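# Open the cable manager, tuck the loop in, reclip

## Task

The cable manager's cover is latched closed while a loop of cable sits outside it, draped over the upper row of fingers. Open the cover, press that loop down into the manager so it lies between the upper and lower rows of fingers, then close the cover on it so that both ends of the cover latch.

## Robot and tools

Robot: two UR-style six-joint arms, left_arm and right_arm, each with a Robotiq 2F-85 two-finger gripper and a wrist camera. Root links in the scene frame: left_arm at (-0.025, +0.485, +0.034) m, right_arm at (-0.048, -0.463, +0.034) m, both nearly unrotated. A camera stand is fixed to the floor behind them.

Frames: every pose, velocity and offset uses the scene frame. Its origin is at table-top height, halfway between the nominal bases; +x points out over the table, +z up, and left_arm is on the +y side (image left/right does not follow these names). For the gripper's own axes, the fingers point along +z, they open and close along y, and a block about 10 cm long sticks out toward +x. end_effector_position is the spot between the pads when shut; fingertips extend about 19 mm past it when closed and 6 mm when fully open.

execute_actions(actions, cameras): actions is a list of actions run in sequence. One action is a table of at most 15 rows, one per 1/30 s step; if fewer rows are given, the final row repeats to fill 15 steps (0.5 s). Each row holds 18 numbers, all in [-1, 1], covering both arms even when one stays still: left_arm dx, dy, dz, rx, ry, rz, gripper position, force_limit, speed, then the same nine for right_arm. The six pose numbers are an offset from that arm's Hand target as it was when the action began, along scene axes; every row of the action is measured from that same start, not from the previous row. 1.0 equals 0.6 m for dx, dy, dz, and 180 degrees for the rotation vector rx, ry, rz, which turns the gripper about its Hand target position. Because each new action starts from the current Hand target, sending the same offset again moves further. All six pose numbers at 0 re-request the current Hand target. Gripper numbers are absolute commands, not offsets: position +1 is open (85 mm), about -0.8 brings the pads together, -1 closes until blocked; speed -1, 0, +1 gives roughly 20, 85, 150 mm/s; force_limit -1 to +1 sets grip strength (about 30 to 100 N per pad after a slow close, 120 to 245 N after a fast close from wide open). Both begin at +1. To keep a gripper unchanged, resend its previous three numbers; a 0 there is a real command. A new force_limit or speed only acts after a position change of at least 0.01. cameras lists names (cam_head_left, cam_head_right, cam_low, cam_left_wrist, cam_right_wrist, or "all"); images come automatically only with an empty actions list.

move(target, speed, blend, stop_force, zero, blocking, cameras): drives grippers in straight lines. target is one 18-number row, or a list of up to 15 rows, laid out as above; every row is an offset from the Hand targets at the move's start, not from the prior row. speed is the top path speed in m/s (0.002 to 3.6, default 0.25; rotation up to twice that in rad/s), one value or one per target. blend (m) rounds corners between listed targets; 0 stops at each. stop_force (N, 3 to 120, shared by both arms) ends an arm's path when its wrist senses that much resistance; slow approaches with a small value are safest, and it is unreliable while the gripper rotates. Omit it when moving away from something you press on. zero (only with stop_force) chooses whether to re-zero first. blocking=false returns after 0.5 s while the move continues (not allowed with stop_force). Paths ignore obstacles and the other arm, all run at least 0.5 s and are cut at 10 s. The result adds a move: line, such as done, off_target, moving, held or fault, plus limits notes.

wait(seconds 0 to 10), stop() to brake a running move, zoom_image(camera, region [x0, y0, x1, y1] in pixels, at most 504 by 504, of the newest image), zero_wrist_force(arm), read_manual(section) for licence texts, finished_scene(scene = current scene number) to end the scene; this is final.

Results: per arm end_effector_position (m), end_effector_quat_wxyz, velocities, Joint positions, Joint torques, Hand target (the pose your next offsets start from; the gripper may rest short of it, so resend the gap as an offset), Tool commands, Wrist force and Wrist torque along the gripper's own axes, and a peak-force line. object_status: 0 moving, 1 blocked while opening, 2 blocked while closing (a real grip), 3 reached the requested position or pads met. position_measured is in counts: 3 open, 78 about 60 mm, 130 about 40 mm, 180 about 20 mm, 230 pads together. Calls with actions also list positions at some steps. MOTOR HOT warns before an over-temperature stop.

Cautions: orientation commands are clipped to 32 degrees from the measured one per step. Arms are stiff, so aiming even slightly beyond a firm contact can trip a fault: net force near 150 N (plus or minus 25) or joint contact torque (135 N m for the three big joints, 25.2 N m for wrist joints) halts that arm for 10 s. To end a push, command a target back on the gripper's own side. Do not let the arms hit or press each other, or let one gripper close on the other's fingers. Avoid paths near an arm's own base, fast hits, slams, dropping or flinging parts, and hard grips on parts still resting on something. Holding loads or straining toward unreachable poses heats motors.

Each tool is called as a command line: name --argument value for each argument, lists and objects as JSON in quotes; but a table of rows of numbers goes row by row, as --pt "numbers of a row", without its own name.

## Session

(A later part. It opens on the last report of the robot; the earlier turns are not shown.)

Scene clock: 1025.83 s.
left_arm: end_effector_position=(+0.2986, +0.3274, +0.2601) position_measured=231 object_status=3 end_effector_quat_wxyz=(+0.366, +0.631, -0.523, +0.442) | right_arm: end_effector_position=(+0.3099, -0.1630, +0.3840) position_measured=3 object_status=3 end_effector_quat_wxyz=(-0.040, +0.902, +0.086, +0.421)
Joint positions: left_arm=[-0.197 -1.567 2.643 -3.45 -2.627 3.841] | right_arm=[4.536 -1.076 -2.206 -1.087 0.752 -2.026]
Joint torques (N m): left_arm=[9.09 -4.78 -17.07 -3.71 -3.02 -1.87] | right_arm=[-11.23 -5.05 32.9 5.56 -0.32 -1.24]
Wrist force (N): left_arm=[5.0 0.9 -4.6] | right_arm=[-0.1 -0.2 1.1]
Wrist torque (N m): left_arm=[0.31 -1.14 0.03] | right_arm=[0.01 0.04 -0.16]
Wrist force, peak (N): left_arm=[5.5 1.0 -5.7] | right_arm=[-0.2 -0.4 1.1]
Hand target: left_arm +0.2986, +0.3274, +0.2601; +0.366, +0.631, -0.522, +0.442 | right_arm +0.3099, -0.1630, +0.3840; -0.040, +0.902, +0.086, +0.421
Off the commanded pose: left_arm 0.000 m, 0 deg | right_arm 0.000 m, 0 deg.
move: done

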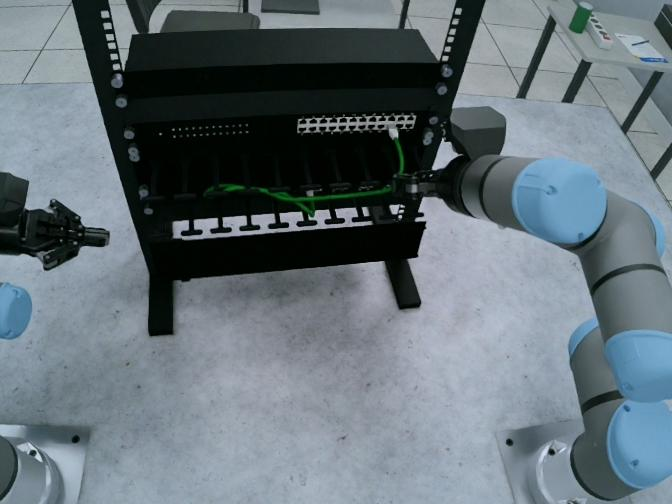

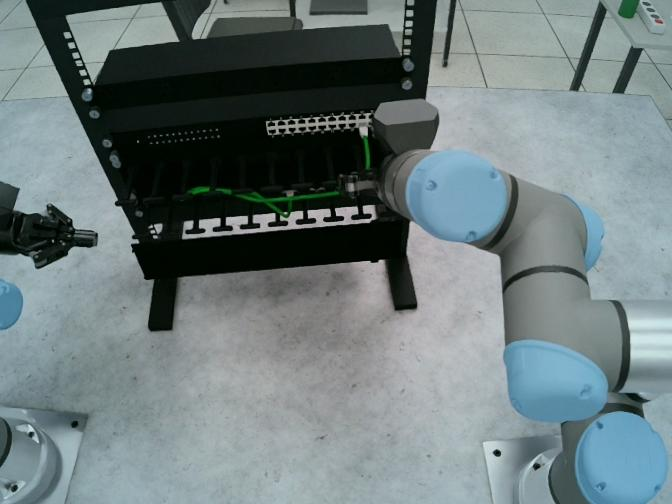

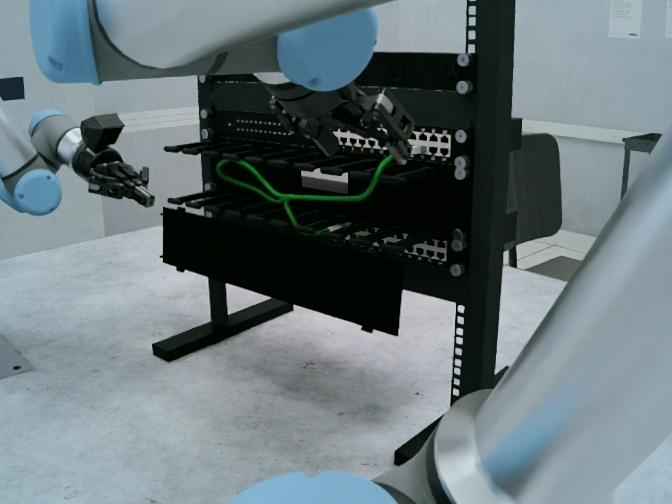

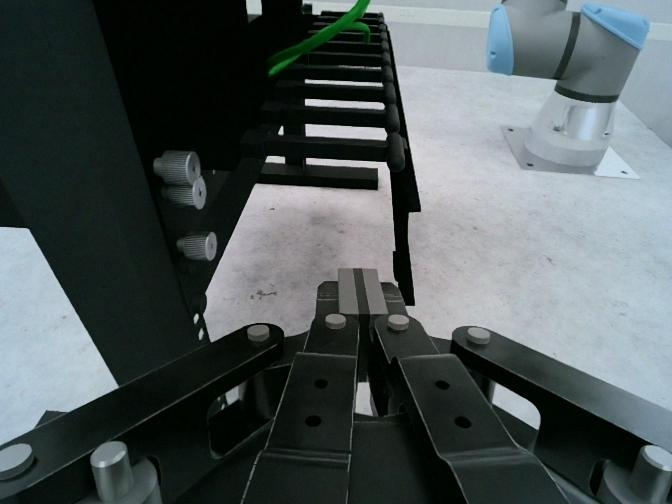

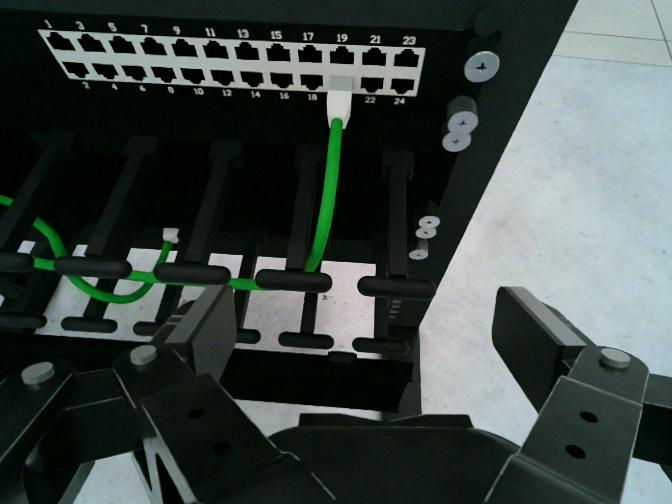

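move --pt "0 0 -0.1085 0 0 0 -1 -0.6 -0.8 0 0 0 0 0 0 1 1 1" --pt "0.0287 -0.1507 -0.1085 0 0 0 -1 -0.6 -0.8 0 0 0 0 0 0 1 1 1" --cameras '["cam_left_wrist","cam_head_left","cam_low"]' --speed 0.1 --stop_force 10

zoom_image --camera "cam_left_wrist" --region '[250, 50, 500, 350]'

Scene clock: 1073.33 s.
left_arm: end_effector_position=(+0.3158, +0.2369, +0.1950) position_measured=231 object_status=3 end_effector_quat_wxyz=(+0.366, +0.631, -0.522, +0.442) | right_arm: end_effector_position=(+0.3099, -0.1630, +0.3840) position_measured=3 object_status=3 end_effector_quat_wxyz=(-0.040, +0.902, +0.086, +0.421)
Joint positions: left_arm=[-0.501 -1.159 2.617 -4.08 -2.381 3.534] | right_arm=[4.536 -1.076 -2.206 -1.087 0.752 -2.026]
Joint torques (N m): left_arm=[-12.01 -15.09 -13.98 -3.87 0.62 -1.76] | right_arm=[-9.91 -3.73 32.48 5.33 -0.16 -0.98]
Wrist force (N): left_arm=[4.8 0.6 -4.4] | right_arm=[0.1 -0.3 1.0]
Wrist torque (N m): left_arm=[0.26 -1.10 0.02] | right_arm=[0.00 0.01 -0.17]
Wrist force, peak (N): left_arm=[5.6 0.6 -4.9] | right_arm=[-0.2 -0.1 1.2]
Hand target: left_arm +0.3158, +0.2369, +0.1950; +0.366, +0.631, -0.522, +0.442 | right_arm +0.3099, -0.1630, +0.3840; -0.040, +0.902, +0.086, +0.421
Off the commanded pose: left_arm 0.000 m, 0 deg | right_arm 0.000 m, 0 deg.
move: done
Images, in order (width x height): cam_head_left 672x504, cam_low 672x504, cam_left_wrist 672x504.

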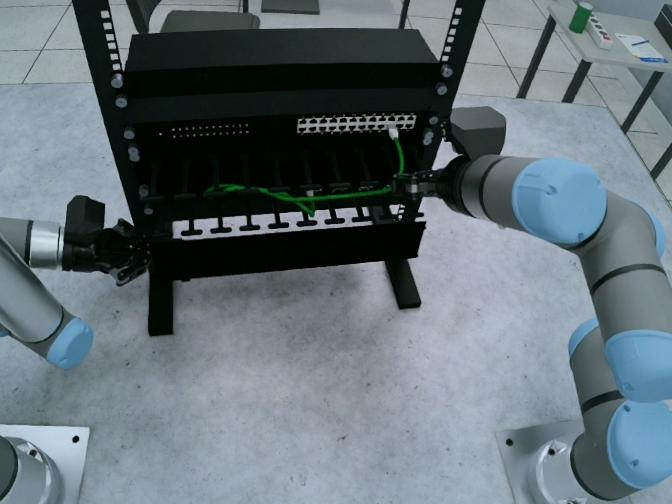

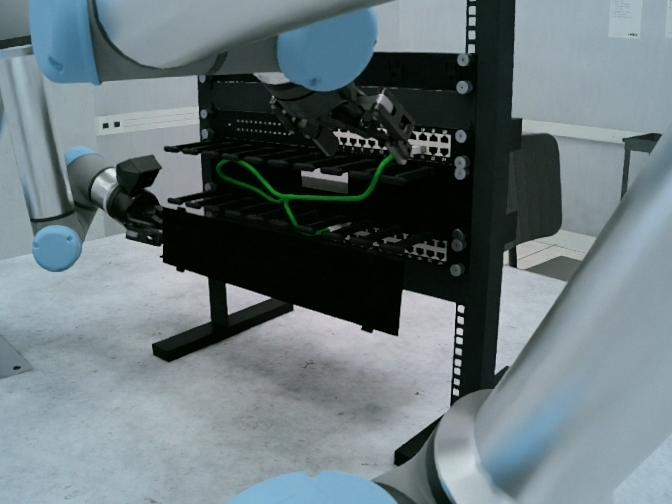

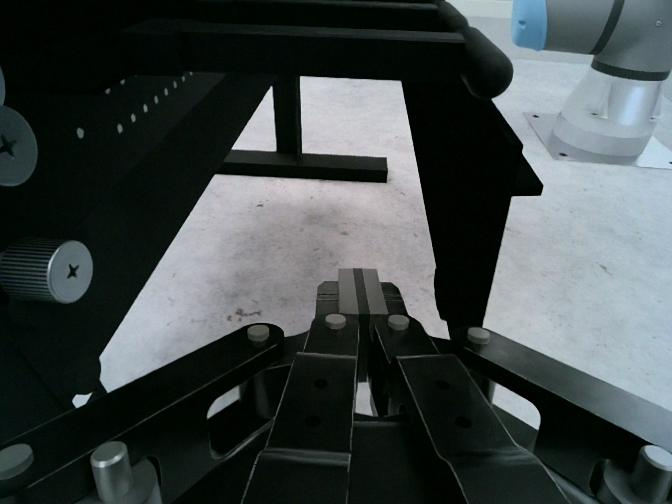

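Scaled by 1.680 from the camera's 672x504 image, which has a finer 960x720 frame.

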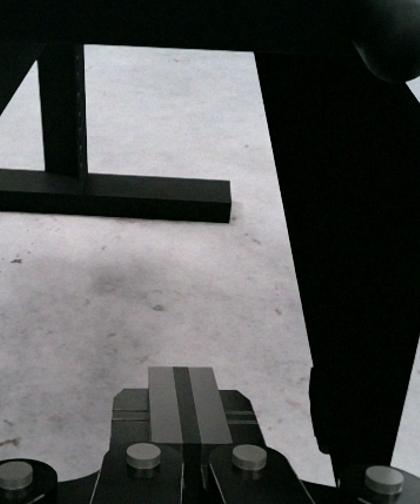

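move --pt "-0.0468 -0.009 -0.0027 0 0 0 -1 -0.6 -0.8 0 0 0 0 0 0 1 1 1" --pt "-0.0897 -0.0172 0.0098 0 0 0 -1 -0.6 -0.8 0 0 0 0 0 0 1 1 1" --pt "-0.1282 -0.0245 0.0468 0 0 0 -1 -0.6 -0.8 0 0 0 0 0 0 1 1 1" --pt "-0.1437 -0.0273 0.0985 0 0 0 -1 -0.6 -0.8 0 0 0 0 0 0 1 1 1" --cameras '["cam_left_wrist","cam_head_left","cam_low"]' --speed 0.06 --blend '[0.01,0.01,0.01,0]' --stop_force 25

Scene clock: 1090.50 s.
left_arm: end_effector_position=(+0.2469, +0.2239, +0.2152) position_measured=231 object_status=3 end_effector_quat_wxyz=(+0.366, +0.631, -0.522, +0.442) | right_arm: end_effector_position=(+0.3099, -0.1630, +0.3840) position_measured=3 object_status=3 end_effector_quat_wxyz=(-0.040, +0.902, +0.086, +0.421)
Joint positions: left_arm=[-0.725 -1.281 2.796 -4.227 -2.182 3.398] | right_arm=[4.536 -1.076 -2.206 -1.087 0.752 -2.026]
Joint torques (N m): left_arm=[-7.72 -6.13 -23.81 -2.02 -5.83 1.66] | right_arm=[-10.63 -3.91 32.08 5.22 -0.22 -1.24]
Wrist force (N): left_arm=[-10.8 -14.6 -57.7] | right_arm=[-0.2 -0.3 0.7]
Wrist torque (N m): left_arm=[-0.53 0.26 -0.11] | right_arm=[-0.01 0.07 -0.17]
Wrist force, peak (N): left_arm=[-11.1 -14.5 -57.8] | right_arm=[0.1 0.0 1.2]
Hand target: left_arm +0.2469, +0.2239, +0.2152; +0.366, +0.631, -0.522, +0.442 (not the last commanded pose) | right_arm +0.3099, -0.1630, +0.3840; -0.040, +0.902, +0.086, +0.421
Off the commanded pose: left_arm 0.043 m, 0 deg | right_arm 0.000 m, 0 deg.
move: contact (left_arm); path passed 2 of 4 targets
Images, in order (width x height): cam_head_left 672x504, cam_low 672x504, cam_left_wrist 672x504.

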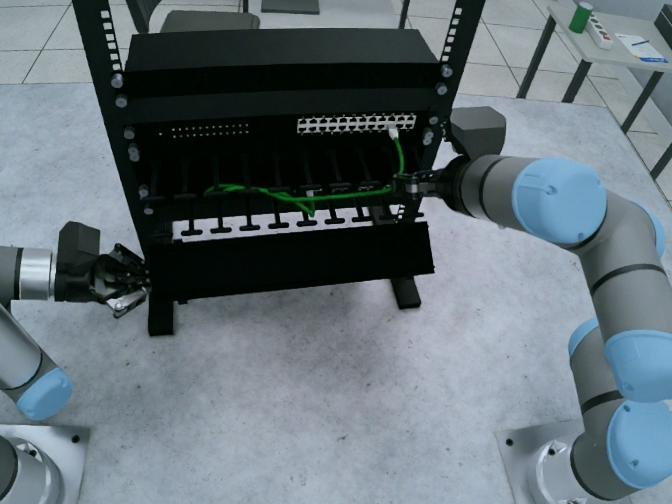

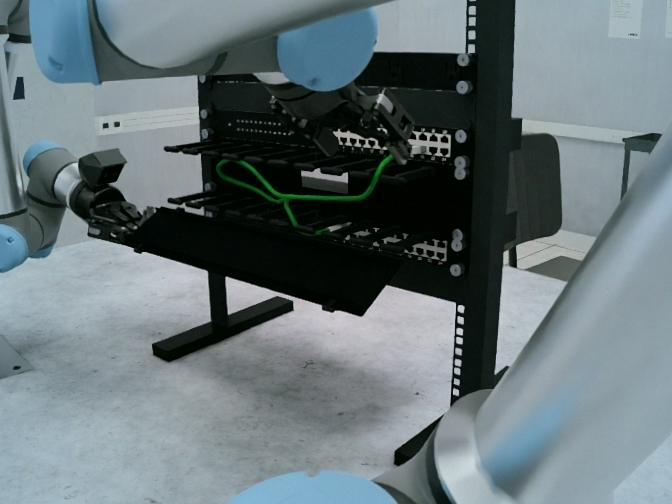

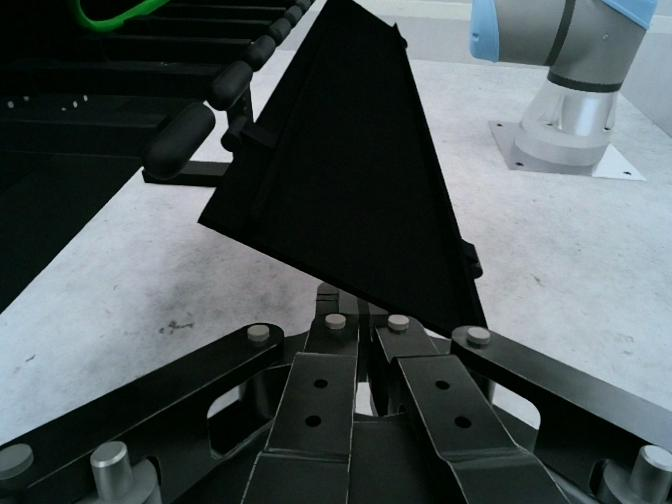

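move --target '[-0.0025,0.0131,-0.003,0,0,0,-1,-0.6,-0.8,0,0,0,0,0,0,1,1,1]' --cameras '["cam_left_wrist"]' --speed 0.03

zoom_image --camera "cam_left_wrist" --region '[180, 100, 520, 355]'

Scene clock: 1109.27 s.
left_arm: end_effector_position=(+0.2454, +0.2318, +0.2134) position_measured=231 object_status=3 end_effector_quat_wxyz=(+0.366, +0.631, -0.522, +0.442) | right_arm: end_effector_position=(+0.3099, -0.1630, +0.3840) position_measured=3 object_status=3 end_effector_quat_wxyz=(-0.040, +0.902, +0.086, +0.421)
Joint positions: left_arm=[-0.699 -1.272 2.805 -4.237 -2.206 3.412] | right_arm=[4.536 -1.076 -2.206 -1.087 0.752 -2.026]
Joint torques (N m): left_arm=[8.06 -9.89 5.56 -3.98 -2.29 1.65] | right_arm=[-10.86 -4.58 32.84 5.38 -0.32 -1.1]
Wrist force (N): left_arm=[3.5 0.4 -4.6] | right_arm=[-0.1 0.0 0.8]
Wrist torque (N m): left_arm=[0.30 -0.98 -0.06] | right_arm=[0.05 0.06 -0.17]
Wrist force, peak (N): left_arm=[-10.9 -14.6 -58.1] | right_arm=[-0.5 0.0 1.2]
Hand target: left_arm +0.2454, +0.2318, +0.2134; +0.366, +0.631, -0.522, +0.442 | right_arm +0.3099, -0.1630, +0.3840; -0.040, +0.902, +0.086, +0.421
Off the commanded pose: left_arm 0.000 m, 0 deg | right_arm 0.000 m, 0 deg.
move: done
Images, in order (width x height): cam_left_wrist 672x504.

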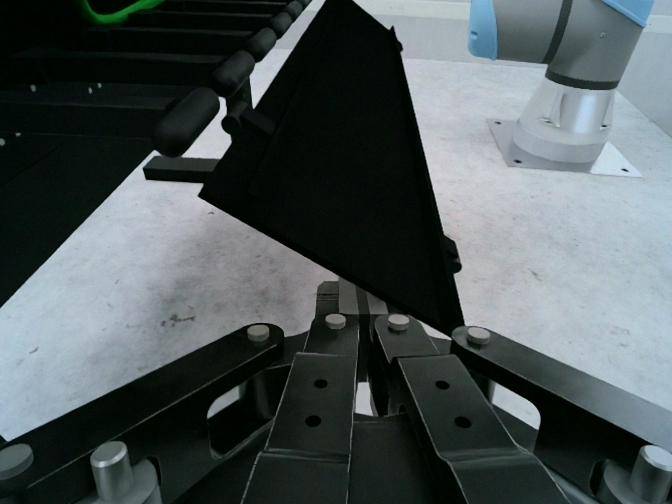

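Scaled by 1.482 from the camera's 672x504 image, which has a finer 960x720 frame.

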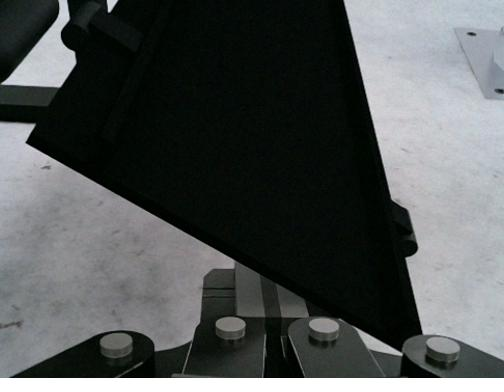

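move --pt "-0.0134 -0.0026 0.0162 0 0 0 -1 -0.6 -0.8 0 0 0 0 0 0 1 1 1" --pt "-0.0288 -0.0055 0.0678 0 0 0 -1 -0.6 -0.8 0 0 0 0 0 0 1 1 1" --cameras '["cam_left_wrist","cam_low"]' --speed 0.05 --blend '[0.01,0]' --stop_force 15

Scene clock: 1122.57 s.
left_arm: end_effector_position=(+0.2281, +0.2285, +0.2541) position_measured=231 object_status=3 end_effector_quat_wxyz=(+0.366, +0.631, -0.522, +0.442) | right_arm: end_effector_position=(+0.3099, -0.1630, +0.3840) position_measured=3 object_status=3 end_effector_quat_wxyz=(-0.040, +0.902, +0.086, +0.421)
Joint positions: left_arm=[-0.781 -1.587 2.827 -3.968 -2.131 3.371] | right_arm=[4.536 -1.076 -2.206 -1.087 0.752 -2.026]
Joint torques (N m): left_arm=[-12.5 -17.89 -19.77 -1.74 0.71 1.76] | right_arm=[-10.33 -3.46 31.59 5.44 -0.37 -1.22]
Wrist force (N): left_arm=[2.2 -0.2 -5.4] | right_arm=[-0.2 0.0 1.0]
Wrist torque (N m): left_arm=[0.26 -0.92 -0.01] | right_arm=[0.04 0.07 -0.17]
Wrist force, peak (N): left_arm=[2.8 -0.4 -5.7] | right_arm=[-0.1 -0.4 1.2]
Hand target: left_arm +0.2281, +0.2285, +0.2541; +0.366, +0.631, -0.522, +0.442 | right_arm +0.3099, -0.1630, +0.3840; -0.040, +0.902, +0.086, +0.421
Off the commanded pose: left_arm 0.000 m, 0 deg | right_arm 0.000 m, 0 deg.
move: done; blend cut to 0.0064 m at target 1
Images, in order (width x height): cam_low 672x504, cam_left_wrist 672x504.

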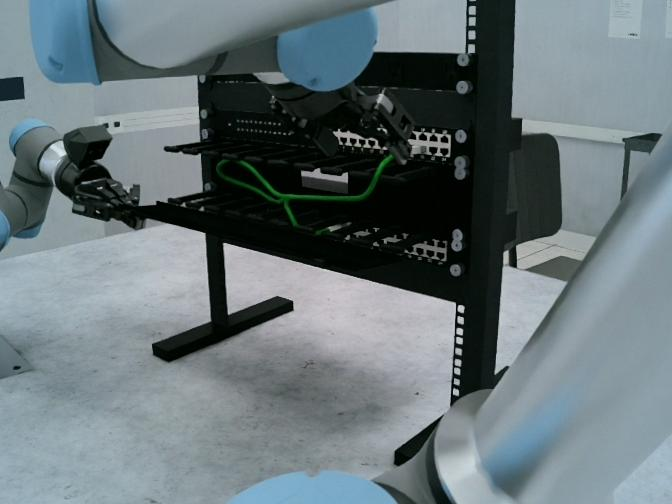

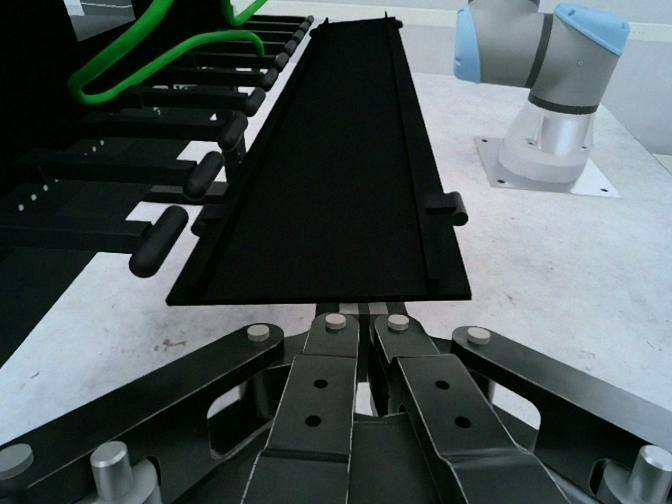

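move --pt "0.0083 0.0017 0.0445 0 0 0 -1 -0.6 -0.8 0 0 0 0 0 0 1 1 1" --pt "0.028 0.0053 0.0748 0 0 0 -1 -0.6 -0.8 0 0 0 0 0 0 1 1 1" --cameras '["cam_left_wrist","cam_low"]' --speed 0.05 --blend '[0.005,0]' --stop_force 15

Scene clock: 1131.60 s.
left_arm: end_effector_position=(+0.2449, +0.2317, +0.2990) position_measured=231 object_status=3 end_effector_quat_wxyz=(+0.366, +0.631, -0.522, +0.442) | right_arm: end_effector_position=(+0.3099, -0.1630, +0.3840) position_measured=3 object_status=3 end_effector_quat_wxyz=(-0.040, +0.902, +0.086, +0.421)
Joint positions: left_arm=[-0.701 -1.796 2.726 -3.635 -2.204 3.411] | right_arm=[4.536 -1.076 -2.206 -1.087 0.752 -2.026]
Joint torques (N m): left_arm=[8.34 -14.1 -26.32 -1.57 -2 1.68] | right_arm=[-9.72 -4.96 32.68 5.55 -0.58 -0.91]
Wrist force (N): left_arm=[3.3 1.4 -4.8] | right_arm=[-0.3 -0.2 0.7]
Wrist torque (N m): left_arm=[0.33 -1.00 -0.07] | right_arm=[0.01 0.08 -0.17]
Wrist force, peak (N): left_arm=[3.5 1.1 -4.9] | right_arm=[0.3 -0.3 1.1]
Hand target: left_arm +0.2449, +0.2317, +0.2990; +0.366, +0.631, -0.522, +0.442 | right_arm +0.3099, -0.1630, +0.3840; -0.040, +0.902, +0.086, +0.421
Off the commanded pose: left_arm 0.000 m, 0 deg | right_arm 0.000 m, 0 deg.
move: done
Images, in order (width x height): cam_low 672x504, cam_left_wrist 672x504.

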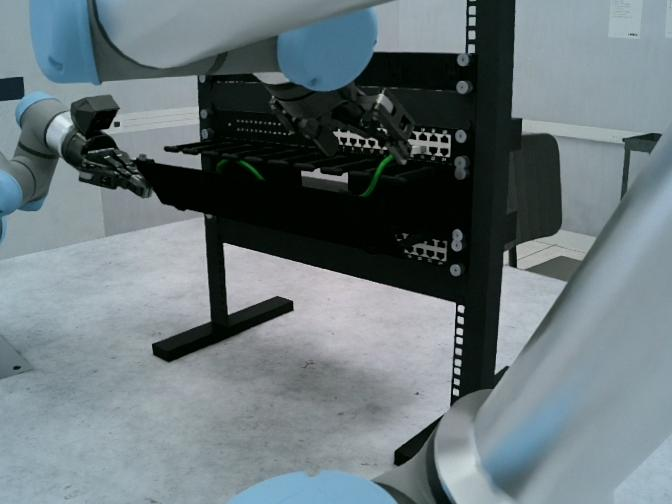

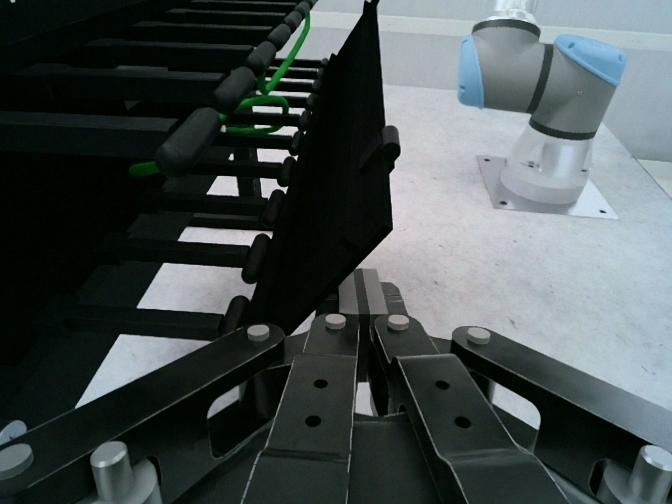

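move --pt "0.0208 0.004 0.0172 0 0 0 -1 -0.6 -0.8 0 0 0 0 0 0 1 1 1" --pt "0.0368 0.007 0.0383 0 0 0 -1 -0.6 -0.8 0 0 0 0 0 0 1 1 1" --cameras '["cam_left_wrist","cam_low","cam_head_left","cam_right_wrist"]' --speed 0.04 --blend '[0.005,0]' --stop_force 15

zoom_image --camera "cam_left_wrist" --region '[200, 0, 500, 350]'

Scene clock: 1145.40 s.
left_arm: end_effector_position=(+0.2670, +0.2359, +0.3220) position_measured=231 object_status=3 end_effector_quat_wxyz=(+0.366, +0.631, -0.522, +0.442) | right_arm: end_effector_position=(+0.3099, -0.1630, +0.3840) position_measured=3 object_status=3 end_effector_quat_wxyz=(-0.040, +0.902, +0.086, +0.421)
Joint positions: left_arm=[-0.614 -1.815 2.641 -3.501 -2.282 3.459] | right_arm=[4.536 -1.076 -2.206 -1.087 0.752 -2.026]
Joint torques (N m): left_arm=[8.77 -15.12 -28.48 -1.64 -1.56 1.52] | right_arm=[-9.27 -3.61 31.06 5.69 -0.5 -1.03]
Wrist force (N): left_arm=[2.4 3.2 -4.5] | right_arm=[-0.3 -0.3 1.0]
Wrist torque (N m): left_arm=[0.28 -0.95 -0.07] | right_arm=[0.00 0.07 -0.17]
Wrist force, peak (N): left_arm=[-0.4 5.7 -3.4] | right_arm=[0.1 0.1 1.3]
Hand target: left_arm +0.2670, +0.2359, +0.3220; +0.366, +0.631, -0.522, +0.442 | right_arm +0.3099, -0.1630, +0.3840; -0.040, +0.902, +0.086, +0.421
Off the commanded pose: left_arm 0.000 m, 0 deg | right_arm 0.000 m, 0 deg.
move: done
Images, in order (width x height): cam_head_left 672x504, cam_low 672x504, cam_left_wrist 672x504, cam_right_wrist 672x504.

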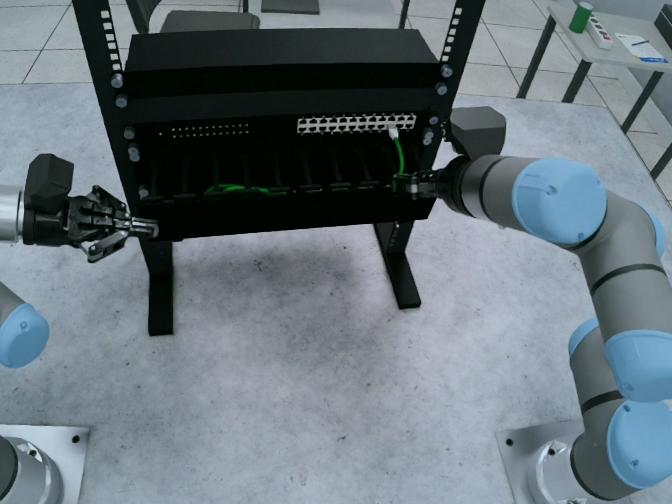

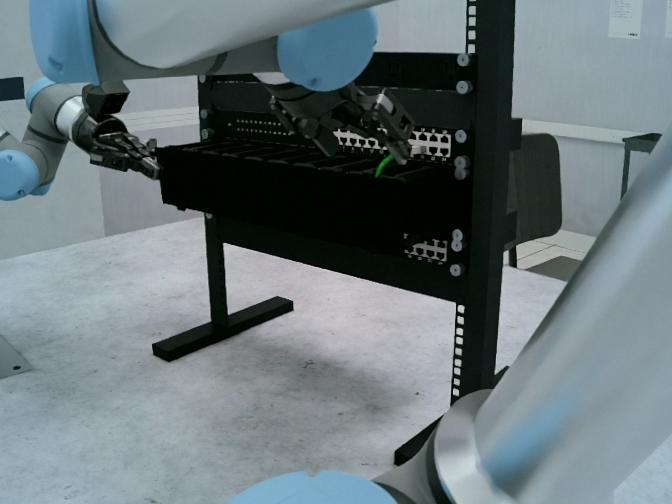

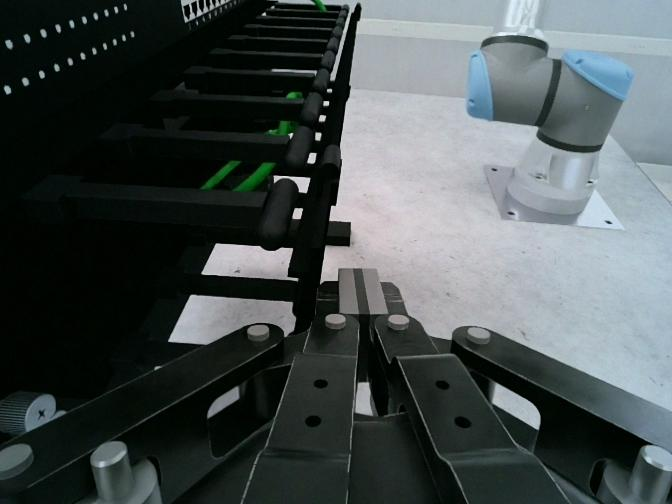

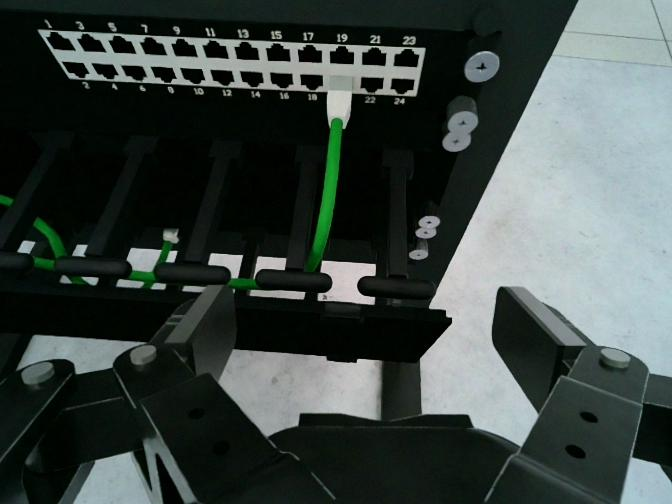

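Scaled by 1.440 from the camera's 672x504 image, which has a finer 960x720 frame.

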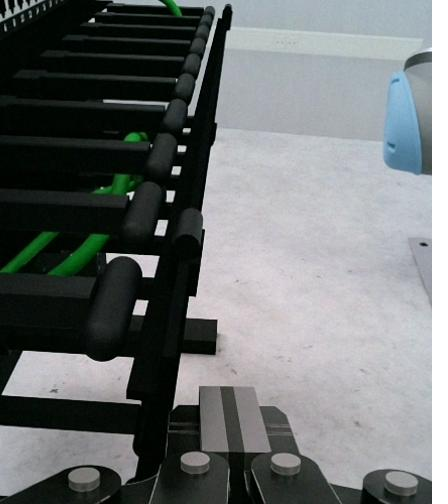

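move --target '[0.0295,0.0056,0.012,0,0,0,-1,-0.6,-0.8,0,0,0,0,0,0,1,1,1]' --cameras '["cam_left_wrist","cam_right_wrist"]' --speed 0.015 --stop_force 40

zoom_image --camera "cam_left_wrist" --region '[200, 0, 500, 350]'

zoom_image --camera "cam_right_wrist" --region '[240, 240, 480, 390]'

Scene clock: 1154.37 s.
left_arm: end_effector_position=(+0.2735, +0.2371, +0.3246) position_measured=231 object_status=3 end_effector_quat_wxyz=(+0.367, +0.630, -0.522, +0.442) | right_arm: end_effector_position=(+0.3099, -0.1630, +0.3840) position_measured=3 object_status=3 end_effector_quat_wxyz=(-0.040, +0.902, +0.086, +0.421)
Joint positions: left_arm=[-0.592 -1.803 2.622 -3.485 -2.303 3.473] | right_arm=[4.536 -1.076 -2.206 -1.087 0.752 -2.026]
Joint torques (N m): left_arm=[-1.85 -15.46 -23.54 -5.19 9.62 -1.77] | right_arm=[-9.5 -3.72 31.63 5.46 -0.3 -1.18]
Wrist force (N): left_arm=[-8.7 37.8 -6.5] | right_arm=[0.0 -0.4 0.8]
Wrist torque (N m): left_arm=[0.05 -0.63 0.03] | right_arm=[-0.02 0.04 -0.17]
Wrist force, peak (N): left_arm=[-19.6 48.2 -11.1] | right_arm=[-0.6 -0.4 1.1]
Hand target: left_arm +0.2735, +0.2371, +0.3246; +0.367, +0.631, -0.522, +0.442 (not the last commanded pose) | right_arm +0.3099, -0.1630, +0.3840; -0.040, +0.902, +0.086, +0.421
Off the commanded pose: left_arm 0.012 m, 0 deg | right_arm 0.000 m, 0 deg.
move: contact (left_arm)
Images, in order (width x height): cam_left_wrist 672x504, cam_right_wrist 672x504.

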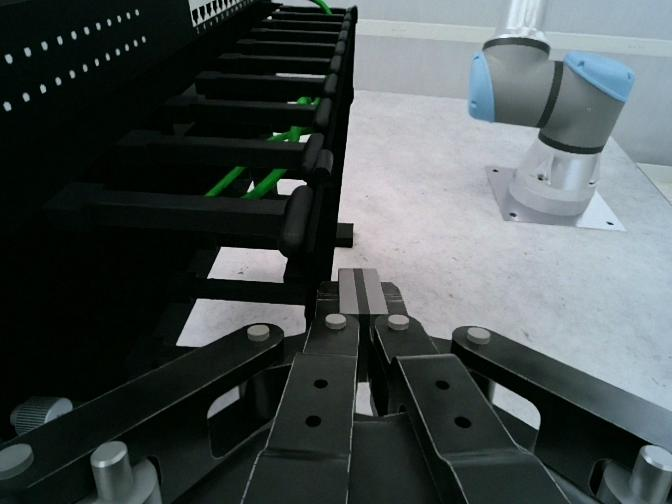

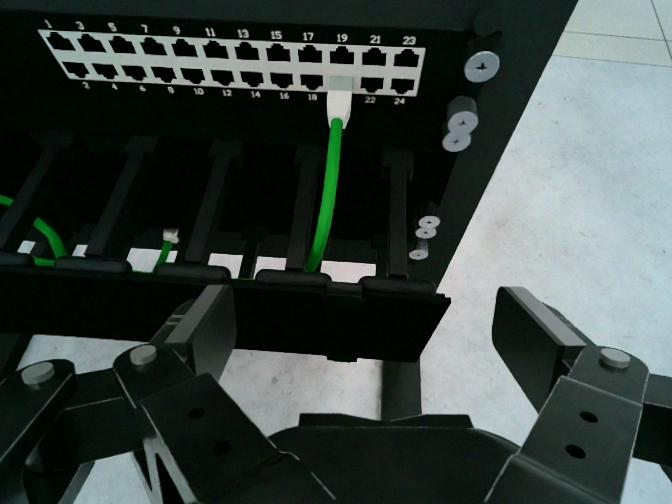

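Scaled by 1.440 from the camera's 672x504 image, which has a finer 960x720 frame.

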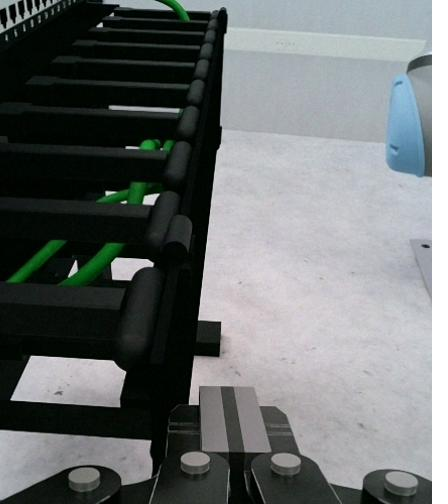

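Scaled by 2.100 from the camera's 672x504 image, which has a finer 960x720 frame.

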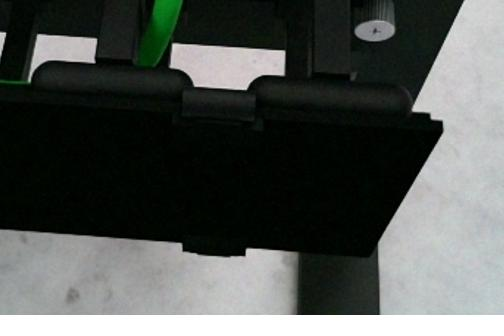

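move --target '[-0.0164,-0.0031,0.0,0,0,0,-1,-0.6,-0.8,0,0,0,0,0,0,1,1,1]' --cameras '["cam_left_wrist","cam_right_wrist","cam_low"]' --speed 0.03

zoom_image --camera "cam_left_wrist" --region '[250, 100, 400, 350]'

zoom_image --camera "cam_right_wrist" --region '[290, 240, 390, 315]'

Scene clock: 1163.07 s.
left_arm: end_effector_position=(+0.2637, +0.2353, +0.3246) position_measured=231 object_status=3 end_effector_quat_wxyz=(+0.367, +0.631, -0.522, +0.442) | right_arm: end_effector_position=(+0.3099, -0.1630, +0.3840) position_measured=3 object_status=3 end_effector_quat_wxyz=(-0.040, +0.902, +0.086, +0.421)
Joint positions: left_arm=[-0.626 -1.835 2.644 -3.488 -2.272 3.452] | right_arm=[4.536 -1.076 -2.206 -1.087 0.752 -2.026]
Joint torques (N m): left_arm=[-12.28 -13.92 -9.22 -3.87 0.77 -1.65] | right_arm=[-10.8 -3.69 31.44 5.41 -0.58 -0.95]
Wrist force (N): left_arm=[2.9 -0.1 -3.5] | right_arm=[-0.3 -0.1 1.0]
Wrist torque (N m): left_arm=[0.17 -0.80 0.01] | right_arm=[0.03 0.07 -0.17]
Wrist force, peak (N): left_arm=[-8.7 38.1 -6.5] | right_arm=[-0.2 -0.2 1.3]
Hand target: left_arm +0.2636, +0.2352, +0.3246; +0.367, +0.631, -0.522, +0.442 | right_arm +0.3099, -0.1630, +0.3840; -0.040, +0.902, +0.086, +0.421
Off the commanded pose: left_arm 0.000 m, 0 deg | right_arm 0.000 m, 0 deg.
move: done
Images, in order (width x height): cam_low 672x504, cam_left_wrist 672x504, cam_right_wrist 672x504.

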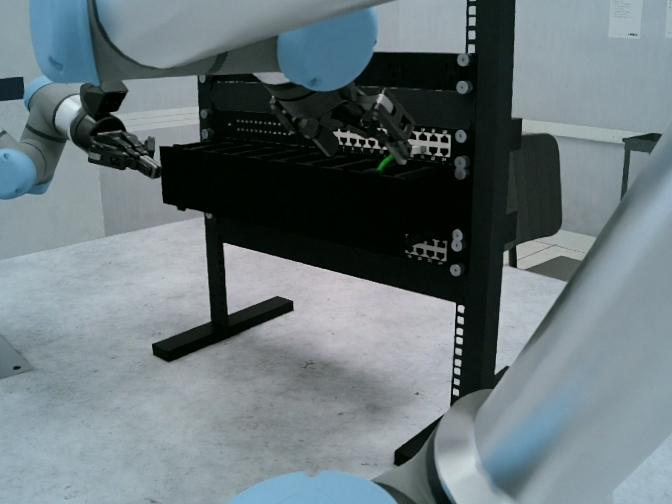

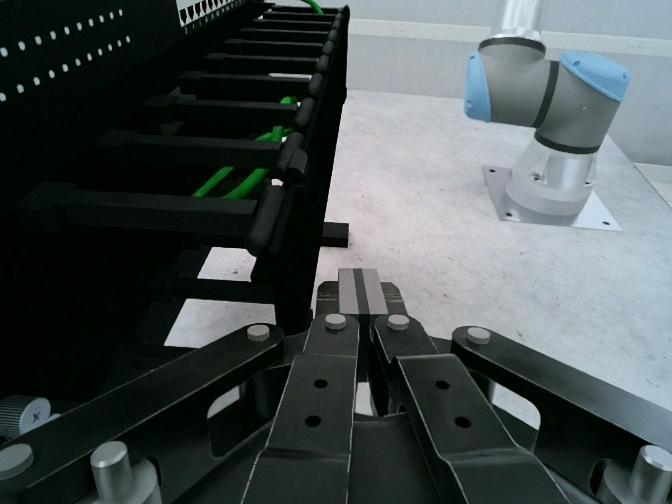

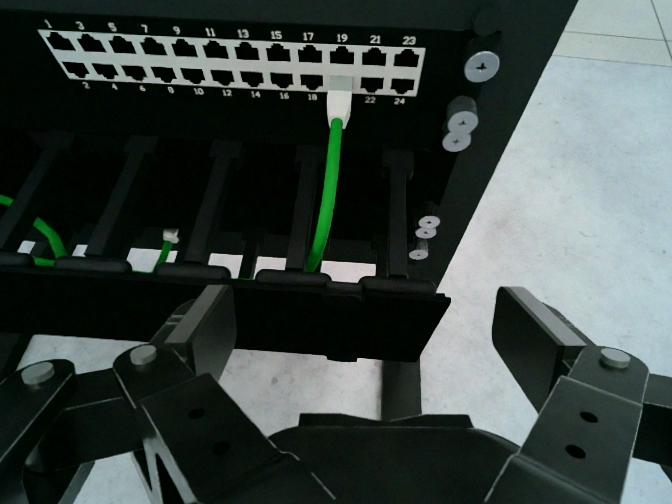

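Scaled by 2.016 from the camera's 672x504 image, which has a finer 960x720 frame.

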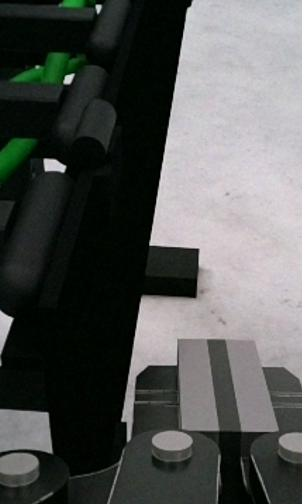

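Scaled by 5.040 from the camera's 672x504 image, which has a finer 960x720 frame.

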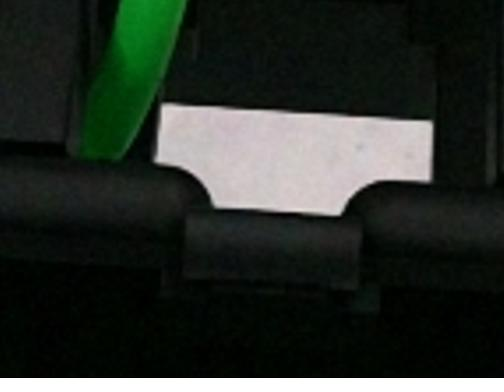

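move --pt "-0.0477 0.0913 0.059 0.068 0.013 0 -1 -0.6 -0.8 0 0 0 0 0 0 1 1 1" --pt "0.034 0.123 0.0778 0.1364 0.026 0 -1 -0.6 -0.8 0 0 0 0 0 0 1 1 1" --cameras '["all"]' --speed 0.15 --blend '[0.01,0]'

zoom_image --camera "cam_left_wrist" --region '[320, 40, 440, 130]'

zoom_image --camera "cam_low" --region '[150, 135, 230, 215]'

zoom_image --camera "cam_head_left" --region '[130, 175, 230, 250]'

zoom_image --camera "cam_head_left" --region '[120, 110, 450, 250]'

Scene clock: 1180.43 s.
left_arm: end_effector_position=(+0.2840, +0.3090, +0.3713) position_measured=231 object_status=3 end_effector_quat_wxyz=(+0.245, +0.711, -0.589, +0.295) | right_arm: end_effector_position=(+0.3099, -0.1630, +0.3840) position_measured=3 object_status=3 end_effector_quat_wxyz=(-0.040, +0.902, +0.086, +0.421)
Joint positions: left_arm=[-0.492 -2.149 2.284 -2.269 -2.154 3.857] | right_arm=[4.536 -1.076 -2.206 -1.087 0.752 -2.026]
Joint torques (N m): left_arm=[8.45 5.89 -36.12 -1.87 0.42 1.64] | right_arm=[-9.14 -3.44 31.45 5.44 -0.67 -1.17]
Wrist force (N): left_arm=[2.6 -0.3 -2.3] | right_arm=[-0.1 -0.1 1.2]
Wrist torque (N m): left_arm=[0.03 -0.58 0.00] | right_arm=[0.03 0.06 -0.17]
Wrist force, peak (N): left_arm=[3.2 -0.2 -3.8] | right_arm=[0.0 -0.3 1.2]
Hand target: left_arm +0.2840, +0.3090, +0.3713; +0.245, +0.711, -0.589, +0.295 | right_arm +0.3099, -0.1630, +0.3840; -0.040, +0.902, +0.086, +0.421
Off the commanded pose: left_arm 0.000 m, 0 deg | right_arm 0.000 m, 0 deg.
move: done

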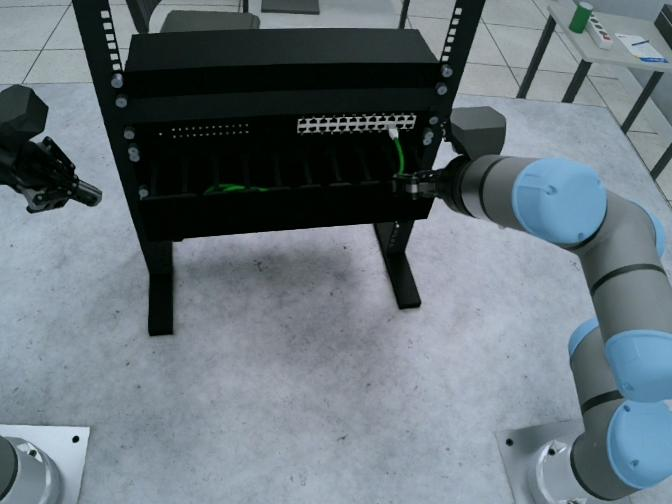

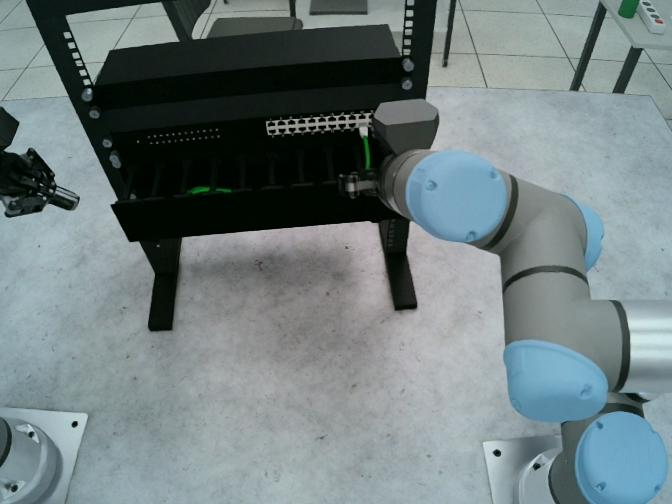

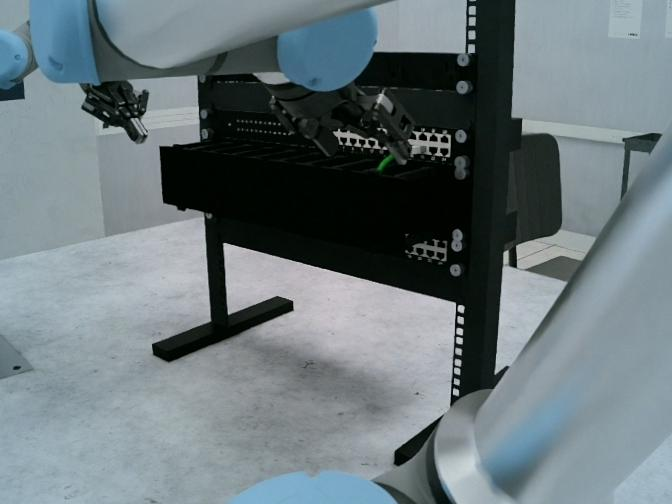

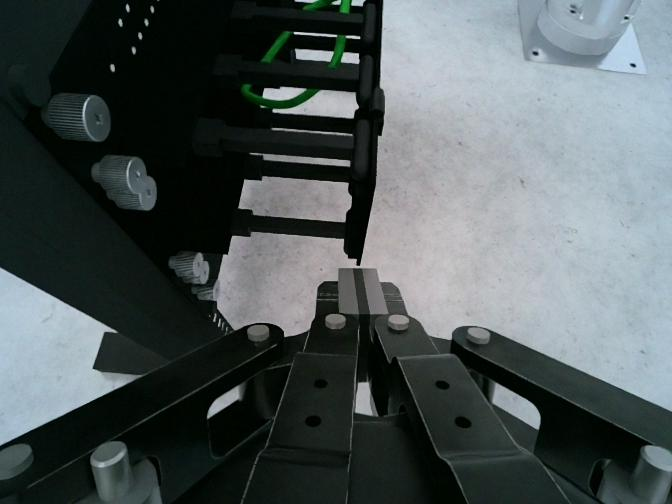

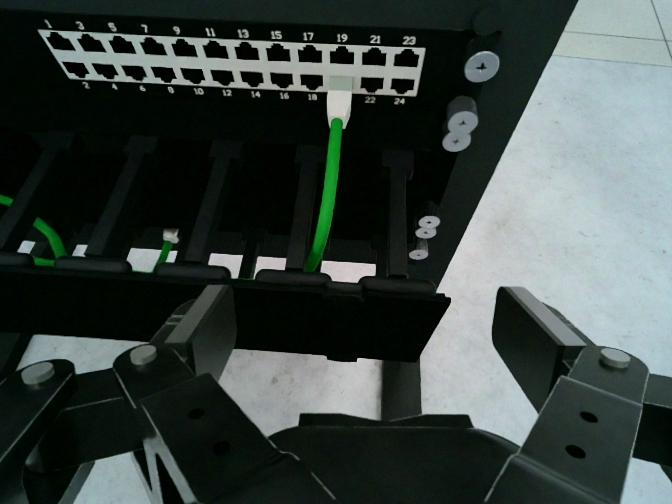

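Scaled by 4.200 from the camera's 672x504 image, which has a finer 960x720 frame.

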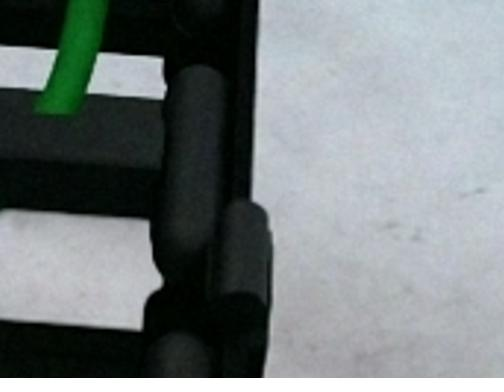

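Scaled by 6.300 from the camera's 672x504 image, which has a finer 960x720 frame.

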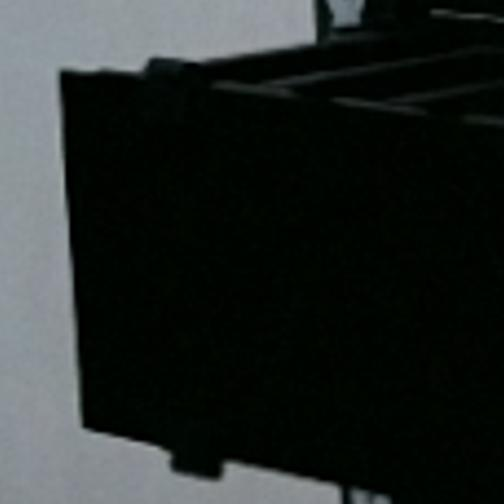

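Scaled by 5.040 from the camera's 672x504 image, which has a finer 960x720 frame.

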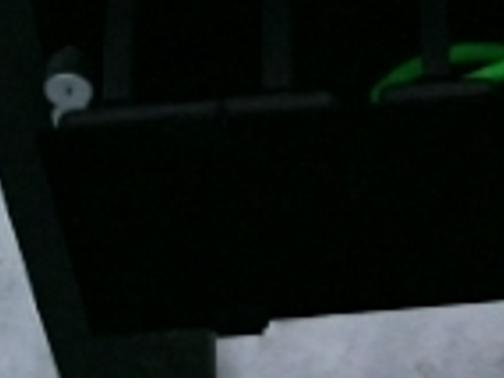

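Scaled by 1.527 from the camera's 672x504 image, which has a finer 960x720 frame.

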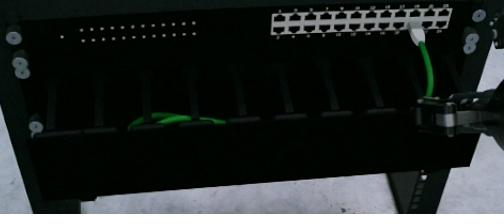

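zoom_image --camera "cam_left_wrist" --region '[200, 0, 400, 140]'

zoom_image --camera "cam_head_left" --region '[180, 160, 300, 210]'

zoom_image --camera "cam_head_right" --region '[150, 160, 270, 210]'

Scaled by 2.520 from the camera's 672x504 image, which has a finer 960x720 frame.

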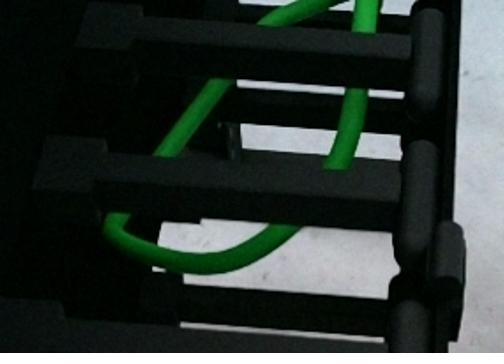

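Scaled by 4.200 from the camera's 672x504 image, which has a finer 960x720 frame.

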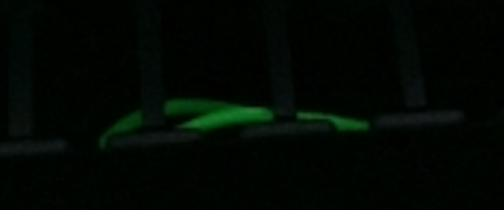

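Scaled by 4.200 from the camera's 672x504 image, which has a finer 960x720 frame.

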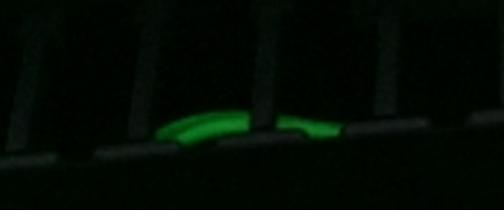

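finished_scene --scene 1

The scene is finished: the task was done.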